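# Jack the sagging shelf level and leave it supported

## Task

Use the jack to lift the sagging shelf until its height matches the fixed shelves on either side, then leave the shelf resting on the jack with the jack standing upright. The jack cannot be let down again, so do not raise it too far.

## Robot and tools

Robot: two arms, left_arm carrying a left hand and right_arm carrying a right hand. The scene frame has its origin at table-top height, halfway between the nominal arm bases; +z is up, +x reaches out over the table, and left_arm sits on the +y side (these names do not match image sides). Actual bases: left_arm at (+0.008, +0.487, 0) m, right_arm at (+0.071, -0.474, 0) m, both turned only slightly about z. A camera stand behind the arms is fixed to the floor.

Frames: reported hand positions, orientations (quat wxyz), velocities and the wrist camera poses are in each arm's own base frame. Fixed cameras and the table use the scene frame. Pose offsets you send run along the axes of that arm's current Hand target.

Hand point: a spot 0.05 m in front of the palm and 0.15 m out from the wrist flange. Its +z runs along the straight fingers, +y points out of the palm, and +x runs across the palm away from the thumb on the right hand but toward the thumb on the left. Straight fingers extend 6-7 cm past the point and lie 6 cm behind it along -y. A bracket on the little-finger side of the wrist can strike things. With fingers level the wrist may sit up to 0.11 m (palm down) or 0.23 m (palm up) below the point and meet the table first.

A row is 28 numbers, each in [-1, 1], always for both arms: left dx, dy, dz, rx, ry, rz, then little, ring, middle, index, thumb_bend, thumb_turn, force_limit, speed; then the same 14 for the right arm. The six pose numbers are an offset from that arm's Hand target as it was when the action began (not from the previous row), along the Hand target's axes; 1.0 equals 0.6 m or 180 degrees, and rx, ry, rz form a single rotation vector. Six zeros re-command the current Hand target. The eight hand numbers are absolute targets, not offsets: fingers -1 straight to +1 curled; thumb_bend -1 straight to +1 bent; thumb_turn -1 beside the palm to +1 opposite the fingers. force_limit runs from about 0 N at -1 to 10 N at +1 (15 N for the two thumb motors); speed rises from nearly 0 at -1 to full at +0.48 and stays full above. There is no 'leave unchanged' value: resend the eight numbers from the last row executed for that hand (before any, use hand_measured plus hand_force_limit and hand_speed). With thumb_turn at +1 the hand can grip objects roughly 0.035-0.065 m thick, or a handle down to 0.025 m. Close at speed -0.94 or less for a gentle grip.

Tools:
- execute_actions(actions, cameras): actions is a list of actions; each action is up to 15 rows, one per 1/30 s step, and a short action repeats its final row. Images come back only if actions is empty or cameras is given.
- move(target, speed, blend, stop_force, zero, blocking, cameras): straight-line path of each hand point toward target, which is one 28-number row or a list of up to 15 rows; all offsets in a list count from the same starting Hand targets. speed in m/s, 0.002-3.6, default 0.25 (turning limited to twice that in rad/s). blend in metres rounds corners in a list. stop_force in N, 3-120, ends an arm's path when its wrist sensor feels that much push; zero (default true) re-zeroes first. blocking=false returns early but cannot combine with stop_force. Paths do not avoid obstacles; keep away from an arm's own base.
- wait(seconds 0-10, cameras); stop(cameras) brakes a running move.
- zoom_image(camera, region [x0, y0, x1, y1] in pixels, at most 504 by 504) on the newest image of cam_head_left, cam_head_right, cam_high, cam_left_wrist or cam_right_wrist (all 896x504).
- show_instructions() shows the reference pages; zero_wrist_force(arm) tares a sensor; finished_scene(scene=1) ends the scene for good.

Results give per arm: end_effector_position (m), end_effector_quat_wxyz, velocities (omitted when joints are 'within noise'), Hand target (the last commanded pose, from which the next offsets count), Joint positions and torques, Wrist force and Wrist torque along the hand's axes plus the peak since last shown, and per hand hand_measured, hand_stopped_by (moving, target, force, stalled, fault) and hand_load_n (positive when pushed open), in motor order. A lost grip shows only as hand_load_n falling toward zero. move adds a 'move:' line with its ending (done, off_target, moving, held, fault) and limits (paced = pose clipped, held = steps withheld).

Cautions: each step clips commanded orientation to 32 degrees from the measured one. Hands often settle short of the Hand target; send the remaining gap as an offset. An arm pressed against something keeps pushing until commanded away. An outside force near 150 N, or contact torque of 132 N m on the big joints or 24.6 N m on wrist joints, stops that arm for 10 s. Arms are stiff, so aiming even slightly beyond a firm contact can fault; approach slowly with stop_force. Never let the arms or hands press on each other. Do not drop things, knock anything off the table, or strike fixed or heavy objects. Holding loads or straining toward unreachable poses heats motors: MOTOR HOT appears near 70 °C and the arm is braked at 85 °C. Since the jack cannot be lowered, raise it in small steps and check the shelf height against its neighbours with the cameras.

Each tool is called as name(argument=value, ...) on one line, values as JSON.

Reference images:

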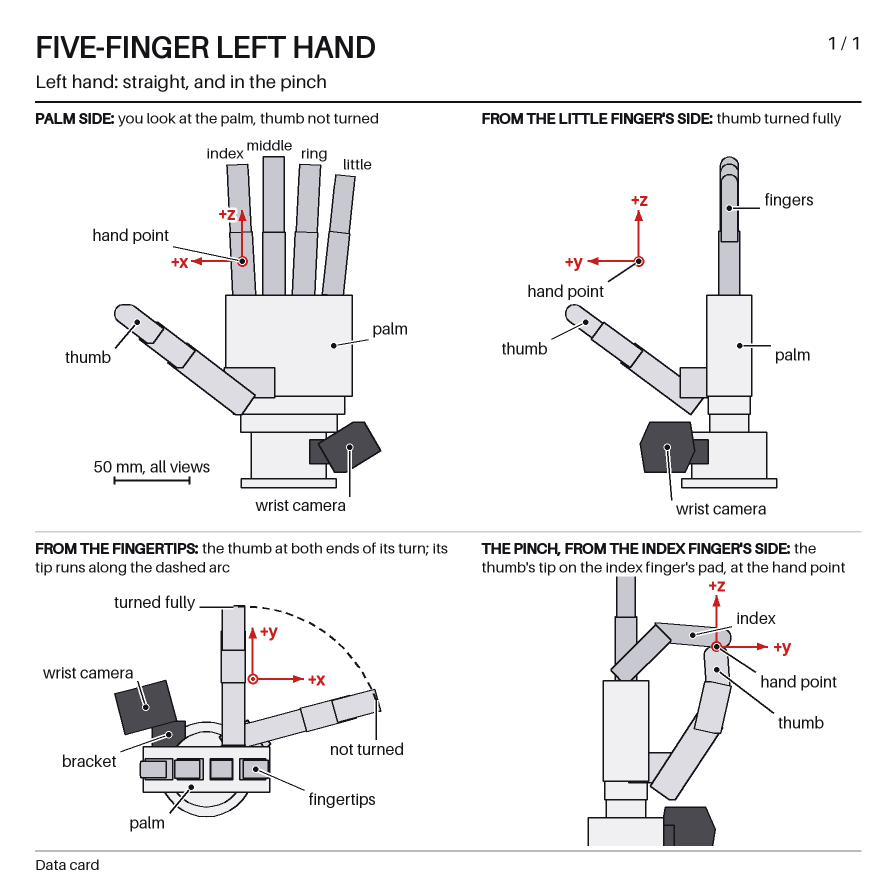

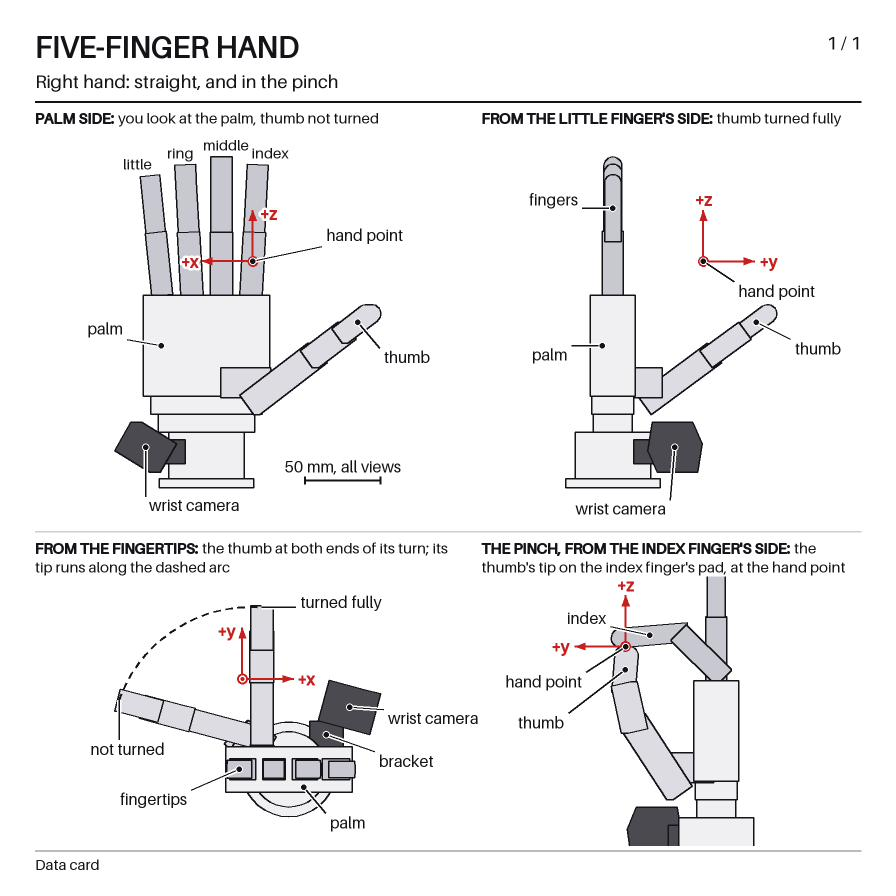

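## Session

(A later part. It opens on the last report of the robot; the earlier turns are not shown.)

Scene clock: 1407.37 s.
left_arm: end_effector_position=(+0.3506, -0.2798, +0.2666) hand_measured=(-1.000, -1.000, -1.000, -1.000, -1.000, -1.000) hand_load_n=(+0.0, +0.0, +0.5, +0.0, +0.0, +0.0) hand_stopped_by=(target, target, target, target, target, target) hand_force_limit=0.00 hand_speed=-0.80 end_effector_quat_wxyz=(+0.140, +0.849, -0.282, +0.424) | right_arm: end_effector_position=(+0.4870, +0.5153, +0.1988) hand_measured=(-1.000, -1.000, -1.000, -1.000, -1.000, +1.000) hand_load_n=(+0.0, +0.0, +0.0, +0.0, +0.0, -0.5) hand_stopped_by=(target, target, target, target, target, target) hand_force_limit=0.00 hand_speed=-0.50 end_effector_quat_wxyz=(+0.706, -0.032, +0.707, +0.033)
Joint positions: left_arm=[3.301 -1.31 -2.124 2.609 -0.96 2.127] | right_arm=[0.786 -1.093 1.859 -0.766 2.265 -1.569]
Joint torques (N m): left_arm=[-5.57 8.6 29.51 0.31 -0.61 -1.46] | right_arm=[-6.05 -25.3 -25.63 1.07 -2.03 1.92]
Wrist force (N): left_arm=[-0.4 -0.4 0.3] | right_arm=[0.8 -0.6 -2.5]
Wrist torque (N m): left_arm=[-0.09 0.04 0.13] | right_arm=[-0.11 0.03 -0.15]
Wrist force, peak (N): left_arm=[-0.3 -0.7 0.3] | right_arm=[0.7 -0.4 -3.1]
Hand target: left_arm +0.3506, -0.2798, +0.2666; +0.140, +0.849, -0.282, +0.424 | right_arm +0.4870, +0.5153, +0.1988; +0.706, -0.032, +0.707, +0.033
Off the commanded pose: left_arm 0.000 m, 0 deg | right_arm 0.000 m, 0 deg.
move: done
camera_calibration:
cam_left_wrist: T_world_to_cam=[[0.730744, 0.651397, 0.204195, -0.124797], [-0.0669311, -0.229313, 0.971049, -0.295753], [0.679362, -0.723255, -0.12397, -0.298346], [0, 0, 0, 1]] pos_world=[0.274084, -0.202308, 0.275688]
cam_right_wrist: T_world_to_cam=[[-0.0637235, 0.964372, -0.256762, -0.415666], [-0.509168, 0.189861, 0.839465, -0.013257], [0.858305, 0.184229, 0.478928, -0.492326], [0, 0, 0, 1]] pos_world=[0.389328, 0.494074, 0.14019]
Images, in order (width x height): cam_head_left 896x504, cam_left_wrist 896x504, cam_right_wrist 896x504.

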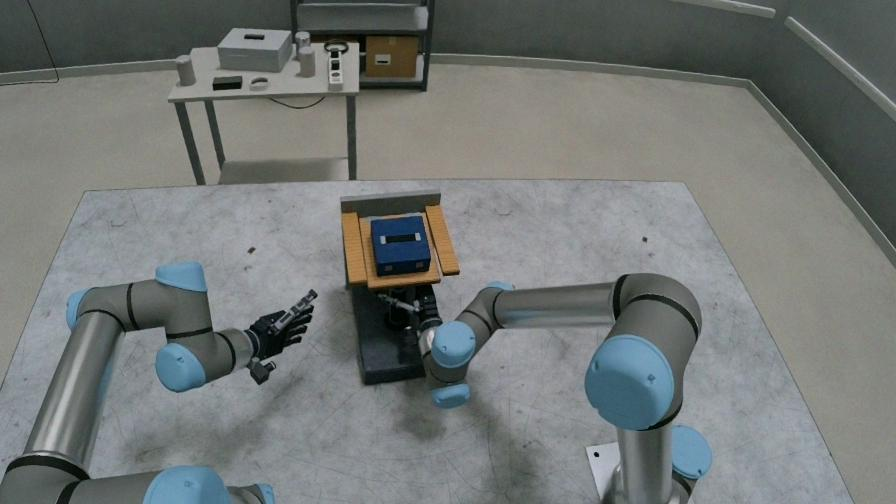

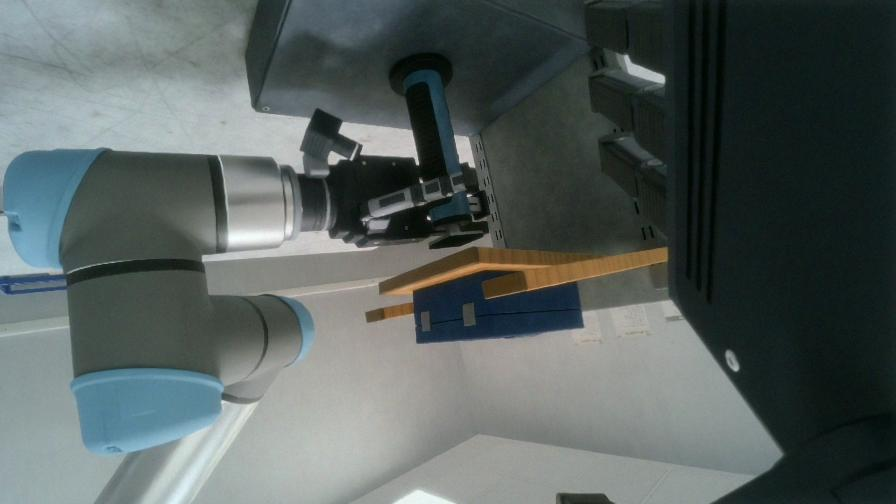

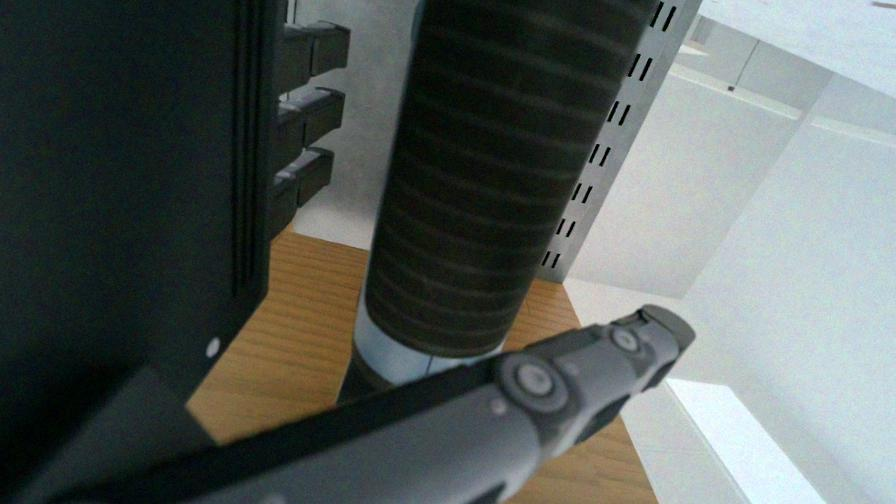

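move(target=[[0,0,0,0,0,0,-1,-1,-1,-1,-1,-1,0,-0.8, 0,0,0.0167,0,0,0,-1,-1,-1,-1,-1,1,0,-0.5]], speed=0.03, cameras=["cam_right_wrist","cam_left_wrist"])

zoom_image(camera="cam_left_wrist", region=[300, 20, 600, 320])

Scene clock: 1415.63 s.
left_arm: end_effector_position=(+0.3506, -0.2798, +0.2666) hand_measured=(-1.000, -1.000, -1.000, -1.000, -1.000, -1.000) hand_load_n=(+0.0, -0.5, +0.0, +0.0, +0.0, +0.0) hand_stopped_by=(target, target, target, target, target, target) hand_force_limit=0.00 hand_speed=-0.80 end_effector_quat_wxyz=(+0.140, +0.849, -0.282, +0.424) | right_arm: end_effector_position=(+0.4969, +0.5162, +0.1988) hand_measured=(-1.000, -1.000, -1.000, -1.000, -1.000, +1.000) hand_load_n=(+0.0, +0.0, +0.0, +0.0, +0.0, -0.5) hand_stopped_by=(target, target, target, target, target, target) hand_force_limit=0.00 hand_speed=-0.50 end_effector_quat_wxyz=(+0.706, -0.032, +0.707, +0.033)
Joint positions: left_arm=[3.301 -1.31 -2.124 2.609 -0.96 2.127] | right_arm=[0.773 -1.082 1.841 -0.758 2.252 -1.569]
Joint torques (N m): left_arm=[-5.6 9.01 29.28 0.35 -0.58 -1.53] | right_arm=[-4.66 -25.34 -23.17 1.14 -1.73 0.76]
Wrist force (N): left_arm=[-0.2 -0.7 0.1] | right_arm=[0.6 -0.7 -2.4]
Wrist torque (N m): left_arm=[-0.13 0.01 0.16] | right_arm=[-0.13 0.07 -0.16]
Wrist force, peak (N): left_arm=[-0.2 -0.8 0.3] | right_arm=[0.8 -0.6 -2.9]
Hand target: left_arm +0.3506, -0.2798, +0.2666; +0.140, +0.849, -0.282, +0.424 | right_arm +0.4970, +0.5162, +0.1988; +0.706, -0.032, +0.707, +0.033
Off the commanded pose: left_arm 0.000 m, 0 deg | right_arm 0.000 m, 0 deg.
move: done
camera_calibration:
cam_left_wrist: T_world_to_cam=[[0.730744, 0.651397, 0.204195, -0.124797], [-0.0669311, -0.229313, 0.971049, -0.295753], [0.679362, -0.723255, -0.12397, -0.298346], [0, 0, 0, 1]] pos_world=[0.274084, -0.202308, 0.275688]
cam_right_wrist: T_world_to_cam=[[-0.063772, 0.96439, -0.256681, -0.415904], [-0.509162, 0.189769, 0.839489, -0.00834714], [0.858305, 0.184228, 0.478928, -0.500989], [0, 0, 0, 1]] pos_world=[0.399228, 0.494974, 0.140191]
Images, in order (width x height): cam_left_wrist 896x504, cam_right_wrist 896x504.

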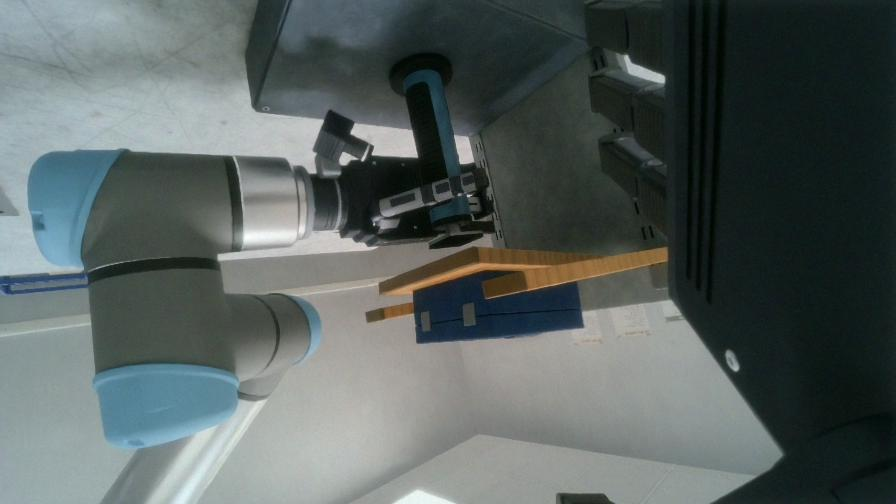

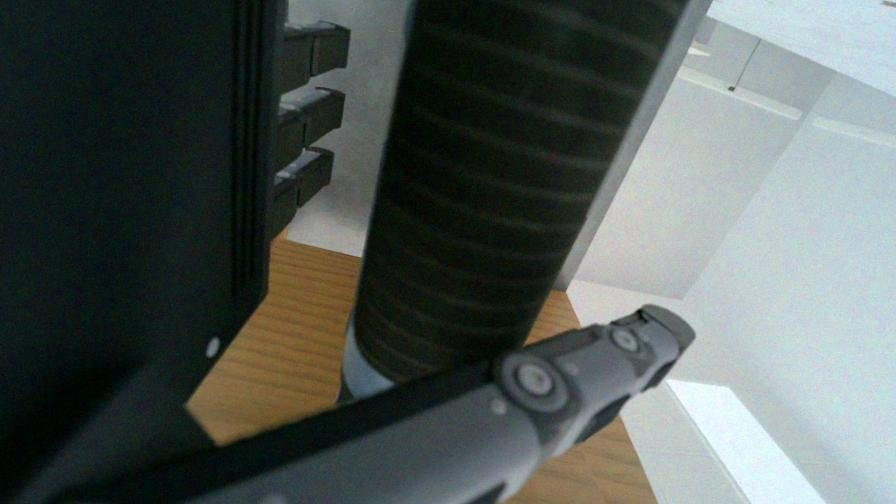

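Scaled by 1.680.

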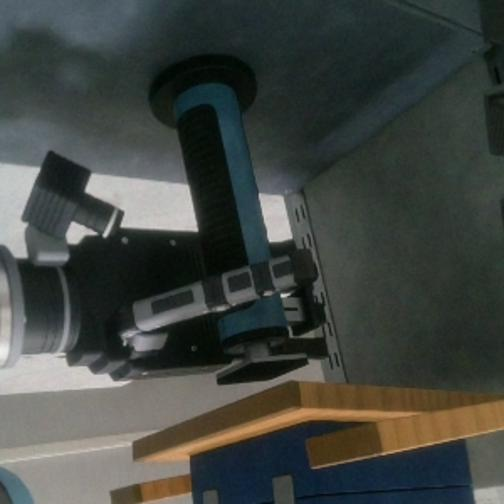

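move(target=[[0,0,0,0,0,0,-1,-1,-1,-1,-1,-1,0,-0.8, 0,0,0.0067,0,0,0,-1,-1,0,0,-1,1,-0.6,-0.7]], speed=0.03, cameras=["cam_right_wrist","cam_left_wrist"])

zoom_image(camera="cam_left_wrist", region=[300, 20, 600, 320])

Scene clock: 1425.40 s.
left_arm: end_effector_position=(+0.3506, -0.2798, +0.2666) hand_measured=(-1.000, -1.000, -1.000, -1.000, -1.000, -1.000) hand_load_n=(+0.0, +0.0, +0.0, +0.0, +0.0, +0.0) hand_stopped_by=(target, target, target, target, target, target) hand_force_limit=0.00 hand_speed=-0.80 end_effector_quat_wxyz=(+0.140, +0.849, -0.282, +0.424) | right_arm: end_effector_position=(+0.5010, +0.5166, +0.1988) hand_measured=(-1.000, -1.000, +0.000, +0.000, -1.000, +1.000) hand_load_n=(+0.0, +0.0, +0.0, +0.0, +0.0, +0.5) hand_stopped_by=(target, target, target, target, target, target) hand_force_limit=-0.60 hand_speed=-0.70 end_effector_quat_wxyz=(+0.706, -0.032, +0.707, +0.033)
Joint positions: left_arm=[3.301 -1.31 -2.124 2.609 -0.96 2.127] | right_arm=[0.768 -1.078 1.834 -0.755 2.247 -1.569]
Joint torques (N m): left_arm=[-5.61 8.83 29.01 0.42 -0.7 -1.54] | right_arm=[-4.97 -25.29 -24.34 0.87 -1.54 -1.6]
Wrist force (N): left_arm=[-0.2 -0.6 0.3] | right_arm=[0.5 -0.3 -2.9]
Wrist torque (N m): left_arm=[-0.11 0.01 0.16] | right_arm=[-0.10 0.04 -0.15]
Wrist force, peak (N): left_arm=[-0.2 -0.8 0.3] | right_arm=[0.6 -0.4 -3.5]
Hand target: left_arm +0.3506, -0.2798, +0.2666; +0.140, +0.849, -0.282, +0.424 | right_arm +0.5010, +0.5166, +0.1988; +0.706, -0.032, +0.707, +0.033
Off the commanded pose: left_arm 0.000 m, 0 deg | right_arm 0.000 m, 0 deg.
move: done
camera_calibration:
cam_left_wrist: T_world_to_cam=[[0.730744, 0.651397, 0.204195, -0.124797], [-0.0669311, -0.229313, 0.971049, -0.295753], [0.679362, -0.723255, -0.12397, -0.298346], [0, 0, 0, 1]] pos_world=[0.274084, -0.202308, 0.275688]
cam_right_wrist: T_world_to_cam=[[-0.063772, 0.96439, -0.256681, -0.416028], [-0.509162, 0.189769, 0.839489, -0.00633549], [0.858305, 0.184228, 0.478928, -0.504582], [0, 0, 0, 1]] pos_world=[0.403328, 0.495374, 0.140191]
Images, in order (width x height): cam_left_wrist 896x504, cam_right_wrist 896x504.

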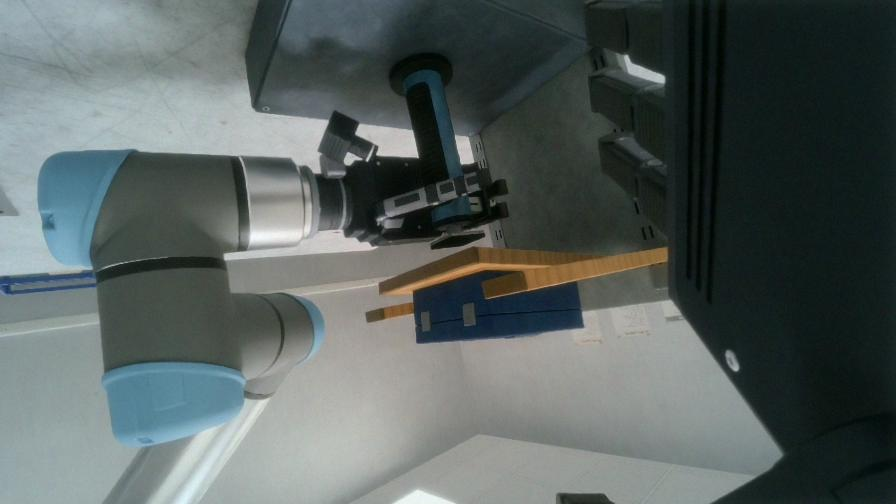

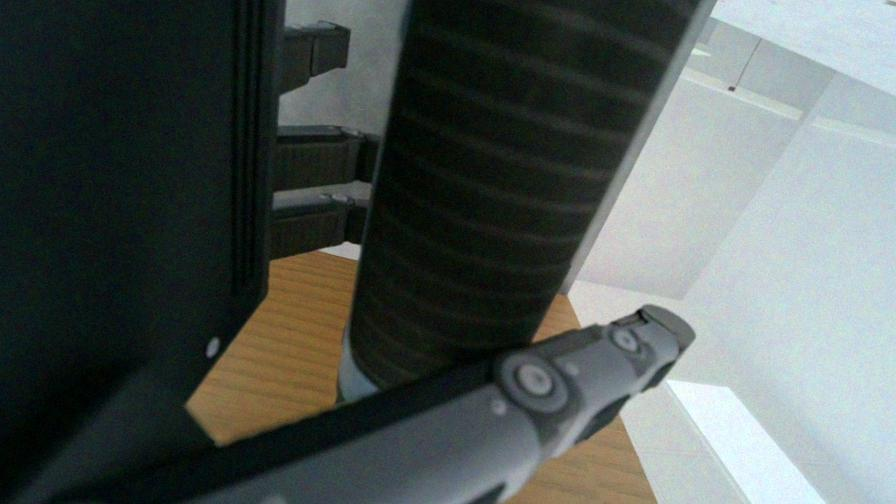

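Scaled by 1.680.

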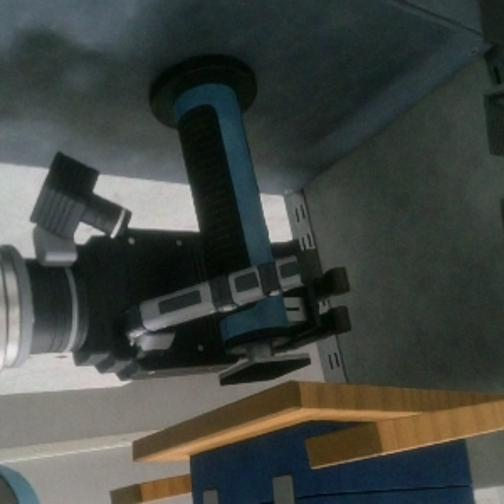

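zoom_image(camera="cam_left_wrist", region=[410, 150, 530, 270])

Scaled by 4.200.

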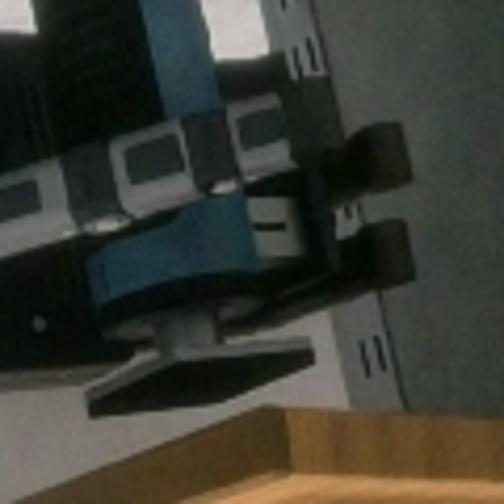

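move(target=[[0,0,0,0,0,0,-1,-1,-1,-1,-1,-1,0,-0.8, 0,0,0,0,0,0,-1,-1,0.6,0.6,-1,1,-0.6,-0.88]], cameras=["cam_right_wrist","cam_left_wrist"])

zoom_image(camera="cam_left_wrist", region=[410, 150, 530, 270])

zoom_image(camera="cam_left_wrist", region=[300, 20, 600, 320])

Scene clock: 1442.17 s.
left_arm: end_effector_position=(+0.3506, -0.2798, +0.2666) hand_measured=(-1.000, -1.000, -1.000, -1.000, -1.000, -1.000) hand_load_n=(+0.0, +0.0, +0.0, +0.0, -0.5, +0.0) hand_stopped_by=(target, target, target, target, target, target) hand_force_limit=0.00 hand_speed=-0.80 end_effector_quat_wxyz=(+0.140, +0.849, -0.282, +0.424) | right_arm: end_effector_position=(+0.5010, +0.5166, +0.1988) hand_measured=(-1.000, -1.000, +0.210, +0.200, -1.000, +1.000) hand_load_n=(+0.0, +0.0, +3.0, +0.0, +0.5, +0.0) hand_stopped_by=(target, target, force, force, target, target) hand_force_limit=-0.60 hand_speed=-0.88 end_effector_quat_wxyz=(+0.706, -0.032, +0.707, +0.033)
Joint positions: left_arm=[3.301 -1.31 -2.124 2.609 -0.96 2.127] | right_arm=[0.768 -1.078 1.834 -0.755 2.247 -1.569]
Joint torques (N m): left_arm=[-5.65 8.69 29.46 0.33 -0.69 -1.48] | right_arm=[-5.9 -26.56 -19.23 -0.24 -0.4 -0.07]
Wrist force (N): left_arm=[-0.3 -0.4 0.3] | right_arm=[0.5 -0.3 -3.2]
Wrist torque (N m): left_arm=[-0.09 0.04 0.14] | right_arm=[-0.07 0.05 -0.15]
Wrist force, peak (N): left_arm=[-0.3 -0.7 0.4] | right_arm=[0.5 -0.5 -3.5]
Hand target: left_arm +0.3506, -0.2798, +0.2666; +0.140, +0.849, -0.282, +0.424 | right_arm +0.5010, +0.5166, +0.1988; +0.706, -0.032, +0.707, +0.033
Off the commanded pose: left_arm 0.000 m, 0 deg | right_arm 0.000 m, 0 deg.
move: done
camera_calibration:
cam_left_wrist: T_world_to_cam=[[0.730744, 0.651397, 0.204195, -0.124797], [-0.0669311, -0.229313, 0.971049, -0.295753], [0.679362, -0.723255, -0.12397, -0.298346], [0, 0, 0, 1]] pos_world=[0.274084, -0.202308, 0.275688]
cam_right_wrist: T_world_to_cam=[[-0.0637235, 0.964372, -0.256762, -0.416027], [-0.509168, 0.189861, 0.839465, -0.00637547], [0.858305, 0.184229, 0.478928, -0.504582], [0, 0, 0, 1]] pos_world=[0.403328, 0.495374, 0.14019]
Images, in order (width x height): cam_left_wrist 896x504, cam_right_wrist 896x504.

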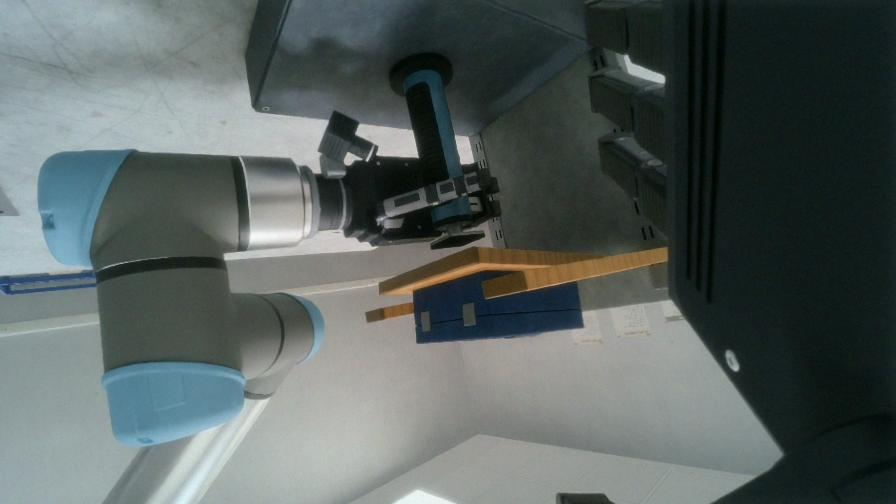

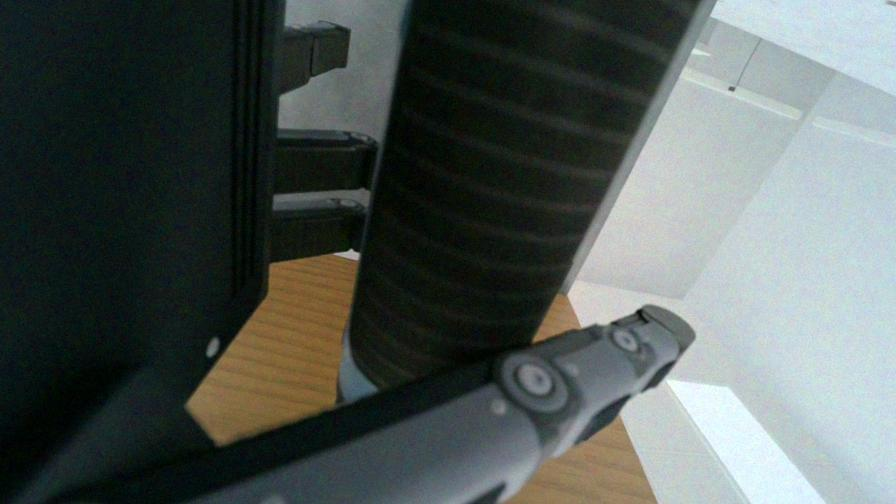

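Scaled by 4.200.

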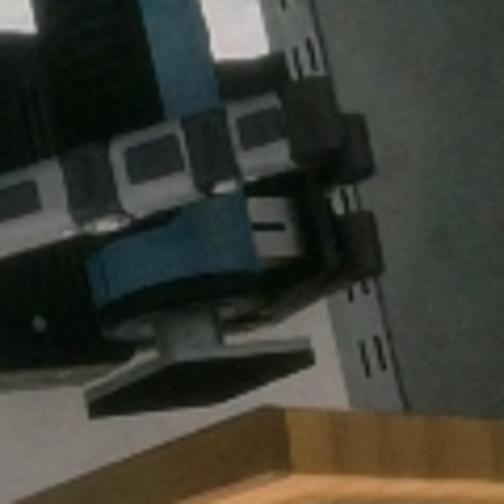

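Scaled by 1.680.

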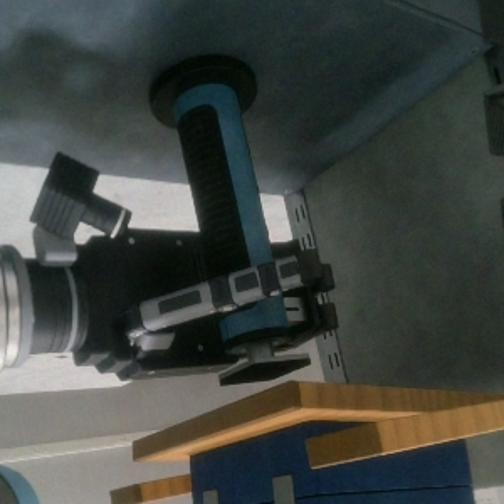

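move(target=[[0,0,0,0,0,0,-1,-1,-1,-1,-1,-1,0,-0.8, 0,0,0,0,0,0,-1,-1,0.65,0.65,-1,1,0,-0.9]], cameras=["cam_right_wrist","cam_left_wrist"])

zoom_image(camera="cam_left_wrist", region=[410, 150, 530, 270])

Scene clock: 1448.83 s.
left_arm: end_effector_position=(+0.3506, -0.2798, +0.2666) hand_measured=(-1.000, -1.000, -1.000, -1.000, -1.000, -1.000) hand_load_n=(+0.0, +0.0, +0.0, +0.0, +0.0, +0.0) hand_stopped_by=(target, target, target, target, target, target) hand_force_limit=0.00 hand_speed=-0.80 end_effector_quat_wxyz=(+0.140, +0.849, -0.282, +0.424) | right_arm: end_effector_position=(+0.5010, +0.5166, +0.1988) hand_measured=(-1.000, -1.000, +0.292, +0.300, -1.000, +1.000) hand_load_n=(+0.0, +0.0, +1.5, +6.5, +0.5, -0.5) hand_stopped_by=(target, target, force, force, target, target) hand_force_limit=0.00 hand_speed=-0.90 end_effector_quat_wxyz=(+0.706, -0.032, +0.707, +0.033)
Joint positions: left_arm=[3.301 -1.31 -2.124 2.609 -0.96 2.127] | right_arm=[0.768 -1.078 1.834 -0.755 2.247 -1.569]
Joint torques (N m): left_arm=[-5.41 8.79 29.36 0.41 -0.66 -1.46] | right_arm=[-5.45 -26.63 -13.98 -1.17 0.82 1.7]
Wrist force (N): left_arm=[-0.2 -0.5 0.2] | right_arm=[-1.1 0.0 -3.7]
Wrist torque (N m): left_arm=[-0.09 0.02 0.15] | right_arm=[-0.07 0.12 -0.13]
Wrist force, peak (N): left_arm=[-0.1 -0.8 0.0] | right_arm=[-1.3 0.2 -3.9]
Hand target: left_arm +0.3506, -0.2798, +0.2666; +0.140, +0.849, -0.282, +0.424 | right_arm +0.5010, +0.5166, +0.1988; +0.706, -0.032, +0.707, +0.033
Off the commanded pose: left_arm 0.000 m, 0 deg | right_arm 0.000 m, 0 deg.
move: done
camera_calibration:
cam_left_wrist: T_world_to_cam=[[0.730744, 0.651397, 0.204195, -0.124797], [-0.0669311, -0.229313, 0.971049, -0.295753], [0.679362, -0.723255, -0.12397, -0.298346], [0, 0, 0, 1]] pos_world=[0.274084, -0.202308, 0.275688]
cam_right_wrist: T_world_to_cam=[[-0.0637235, 0.964372, -0.256762, -0.416027], [-0.509168, 0.189861, 0.839465, -0.00637547], [0.858305, 0.184229, 0.478928, -0.504582], [0, 0, 0, 1]] pos_world=[0.403328, 0.495374, 0.14019]
Images, in order (width x height): cam_left_wrist 896x504, cam_right_wrist 896x504.

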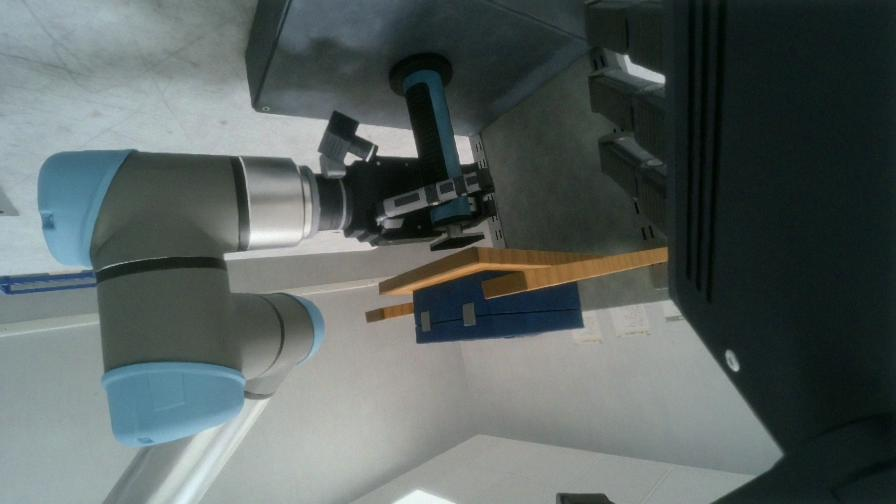

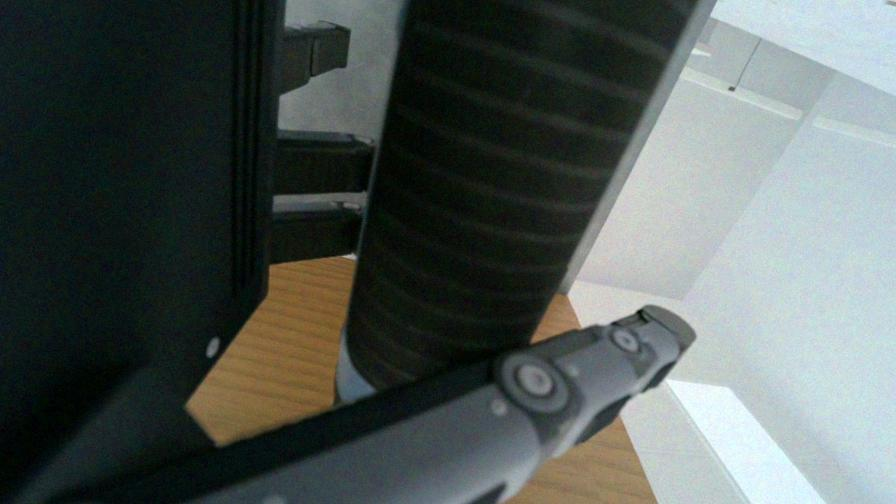

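Scaled by 4.200.

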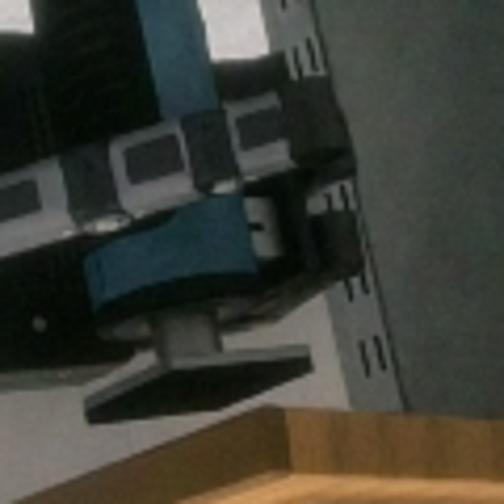

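move(target=[[0,0,0,0,0,0,-1,-1,-1,-1,-1,-1,0,-0.8, 0,0,0,0,0,0,-1,-1,0.7,0.7,-1,1,0.5,-0.9]], cameras=["cam_right_wrist","cam_left_wrist"])

zoom_image(camera="cam_left_wrist", region=[410, 150, 530, 270])

Scene clock: 1456.80 s.
left_arm: end_effector_position=(+0.3506, -0.2798, +0.2666) hand_measured=(-1.000, -1.000, -1.000, -1.000, -1.000, -1.000) hand_load_n=(+0.0, +0.0, +0.0, +0.0, +0.0, +0.0) hand_stopped_by=(target, target, target, target, target, target) hand_force_limit=0.00 hand_speed=-0.80 end_effector_quat_wxyz=(+0.140, +0.849, -0.282, +0.424) | right_arm: end_effector_position=(+0.5010, +0.5166, +0.1988) hand_measured=(-1.000, -1.000, +0.384, +0.306, -1.000, +1.000) hand_load_n=(+0.0, +0.5, +2.0, +0.0, +0.0, +0.0) hand_stopped_by=(target, target, force, force, target, target) hand_force_limit=0.50 hand_speed=-0.90 end_effector_quat_wxyz=(+0.706, -0.032, +0.707, +0.033)
Joint positions: left_arm=[3.301 -1.31 -2.124 2.609 -0.96 2.127] | right_arm=[0.768 -1.078 1.834 -0.755 2.247 -1.569]
Joint torques (N m): left_arm=[-5.75 8.7 29.7 0.36 -0.63 -1.56] | right_arm=[-3.55 -27.6 -10.79 -2.29 2.02 1.96]
Wrist force (N): left_arm=[-0.2 -0.3 0.1] | right_arm=[0.3 0.4 -2.0]
Wrist torque (N m): left_arm=[-0.07 0.01 0.15] | right_arm=[-0.04 0.04 -0.14]
Wrist force, peak (N): left_arm=[-0.3 -0.6 0.5] | right_arm=[-2.8 0.9 -3.5]
Hand target: left_arm +0.3506, -0.2798, +0.2666; +0.140, +0.849, -0.282, +0.424 | right_arm +0.5010, +0.5166, +0.1988; +0.706, -0.032, +0.707, +0.033
Off the commanded pose: left_arm 0.000 m, 0 deg | right_arm 0.000 m, 0 deg.
move: done
camera_calibration:
cam_left_wrist: T_world_to_cam=[[0.730744, 0.651397, 0.204195, -0.124797], [-0.0669311, -0.229313, 0.971049, -0.295753], [0.679362, -0.723255, -0.12397, -0.298346], [0, 0, 0, 1]] pos_world=[0.274084, -0.202308, 0.275688]
cam_right_wrist: T_world_to_cam=[[-0.063772, 0.96439, -0.256681, -0.416028], [-0.509162, 0.189769, 0.839489, -0.00633549], [0.858305, 0.184228, 0.478928, -0.504582], [0, 0, 0, 1]] pos_world=[0.403328, 0.495374, 0.140191]
Images, in order (width x height): cam_left_wrist 896x504, cam_right_wrist 896x504.

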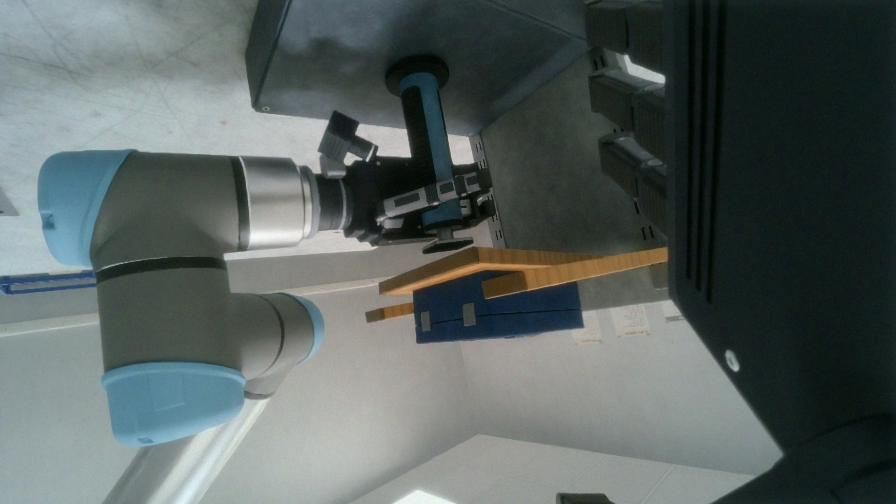

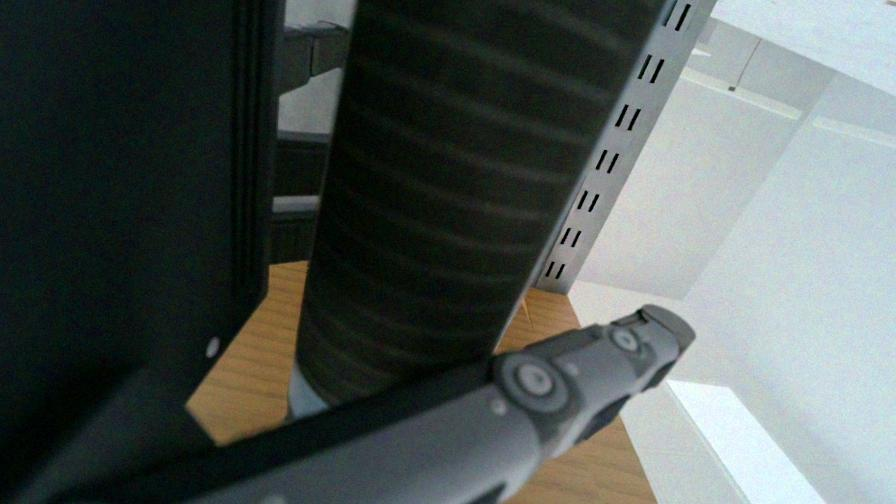

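Scaled by 4.200.

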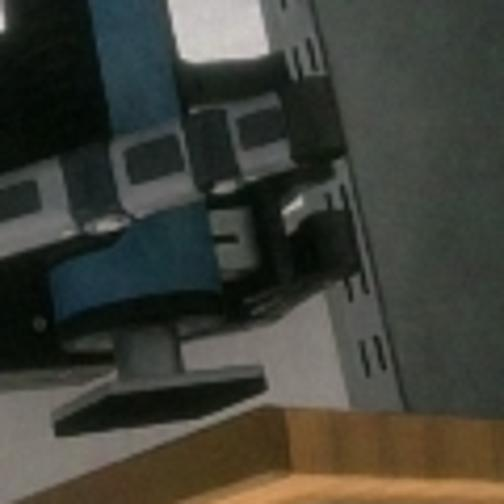

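move(target=[[0,0,0,0,0,0,-1,-1,-1,-1,-1,-1,0,-0.8, 0,0,0,0,0,0,-1,-1,-1,-1,-1,1,0,-0.7]], cameras=["cam_right_wrist","cam_left_wrist"])

zoom_image(camera="cam_left_wrist", region=[300, 20, 600, 320])

zoom_image(camera="cam_left_wrist", region=[410, 150, 530, 270])

Scene clock: 1506.57 s.
left_arm: end_effector_position=(+0.3506, -0.2798, +0.2666) hand_measured=(-1.000, -1.000, -1.000, -1.000, -1.000, -1.000) hand_load_n=(+0.0, +0.0, +0.0, +0.0, +0.0, +0.0) hand_stopped_by=(target, target, target, target, target, target) hand_force_limit=0.00 hand_speed=-0.80 end_effector_quat_wxyz=(+0.140, +0.849, -0.282, +0.424) | right_arm: end_effector_position=(+0.5010, +0.5165, +0.1988) hand_measured=(-1.000, -1.000, -1.000, -1.000, -1.000, +1.000) hand_load_n=(+0.0, +0.0, +0.0, +0.0, +0.0, +0.0) hand_stopped_by=(target, target, target, target, target, target) hand_force_limit=0.00 hand_speed=-0.70 end_effector_quat_wxyz=(+0.706, -0.032, +0.707, +0.033)
Joint positions: left_arm=[3.301 -1.31 -2.124 2.609 -0.96 2.127] | right_arm=[0.768 -1.078 1.834 -0.755 2.247 -1.569]
Joint torques (N m): left_arm=[-6.15 9.2 29.07 0.35 -0.74 -1.48] | right_arm=[-3.71 -27.32 -11.37 -2.73 1.06 1.79]
Wrist force (N): left_arm=[-0.2 -0.6 0.5] | right_arm=[0.7 -0.1 -2.9]
Wrist torque (N m): left_arm=[-0.12 0.02 0.15] | right_arm=[-0.08 0.06 -0.15]
Wrist force, peak (N): left_arm=[-0.2 -0.8 0.3] | right_arm=[0.9 0.1 -3.2]
Hand target: left_arm +0.3506, -0.2798, +0.2666; +0.140, +0.849, -0.282, +0.424 | right_arm +0.5010, +0.5166, +0.1988; +0.706, -0.032, +0.707, +0.033
Off the commanded pose: left_arm 0.000 m, 0 deg | right_arm 0.000 m, 0 deg.
move: done
camera_calibration:
cam_left_wrist: T_world_to_cam=[[0.730744, 0.651397, 0.204195, -0.124797], [-0.0669311, -0.229313, 0.971049, -0.295753], [0.679362, -0.723255, -0.12397, -0.298346], [0, 0, 0, 1]] pos_world=[0.274084, -0.202308, 0.275688]
cam_right_wrist: T_world_to_cam=[[-0.0637235, 0.964372, -0.256762, -0.416027], [-0.509168, 0.189861, 0.839465, -0.00637547], [0.858305, 0.184229, 0.478928, -0.504582], [0, 0, 0, 1]] pos_world=[0.403328, 0.495374, 0.14019]
Images, in order (width x height): cam_left_wrist 896x504, cam_right_wrist 896x504.

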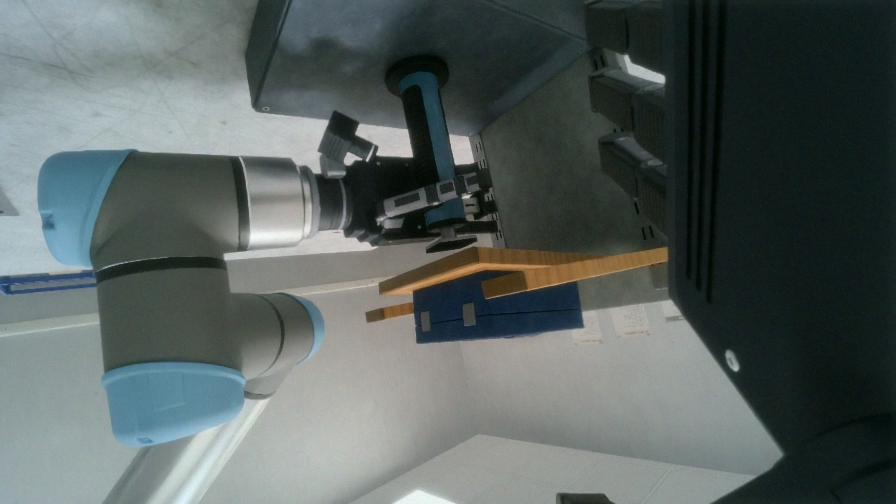

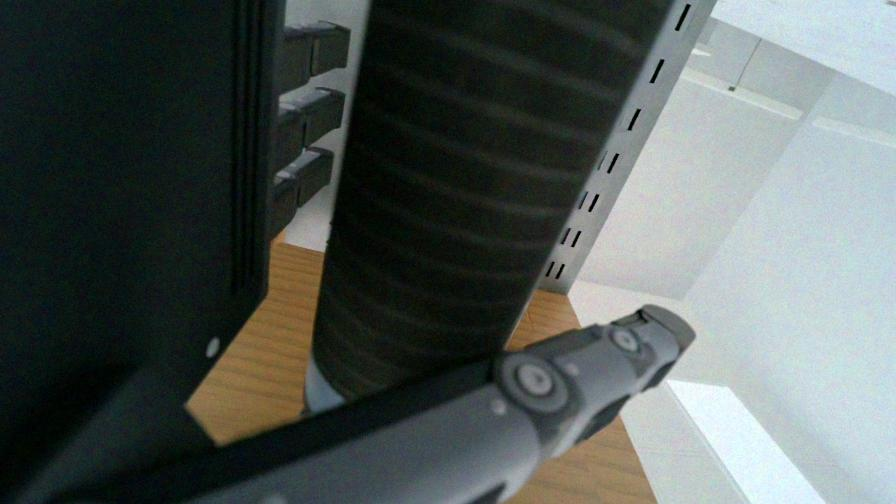

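Scaled by 1.680.

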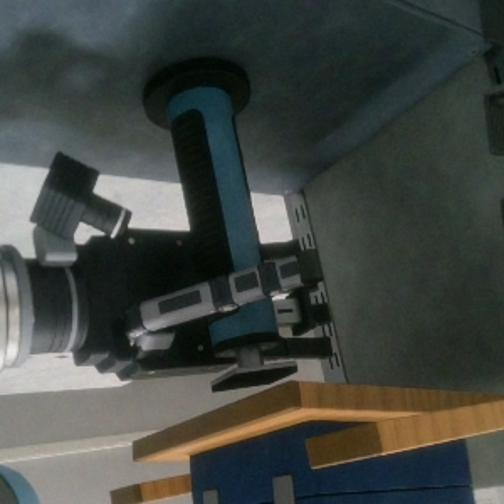

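Scaled by 4.200.

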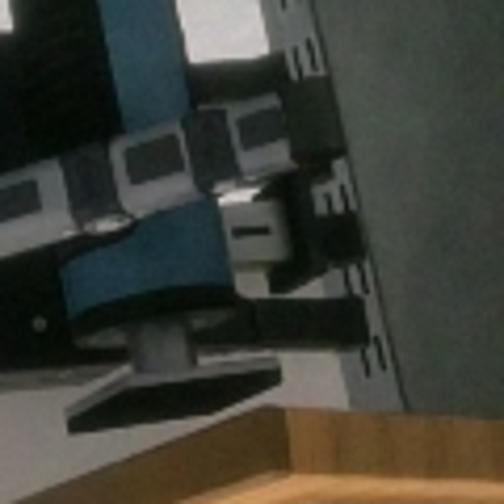

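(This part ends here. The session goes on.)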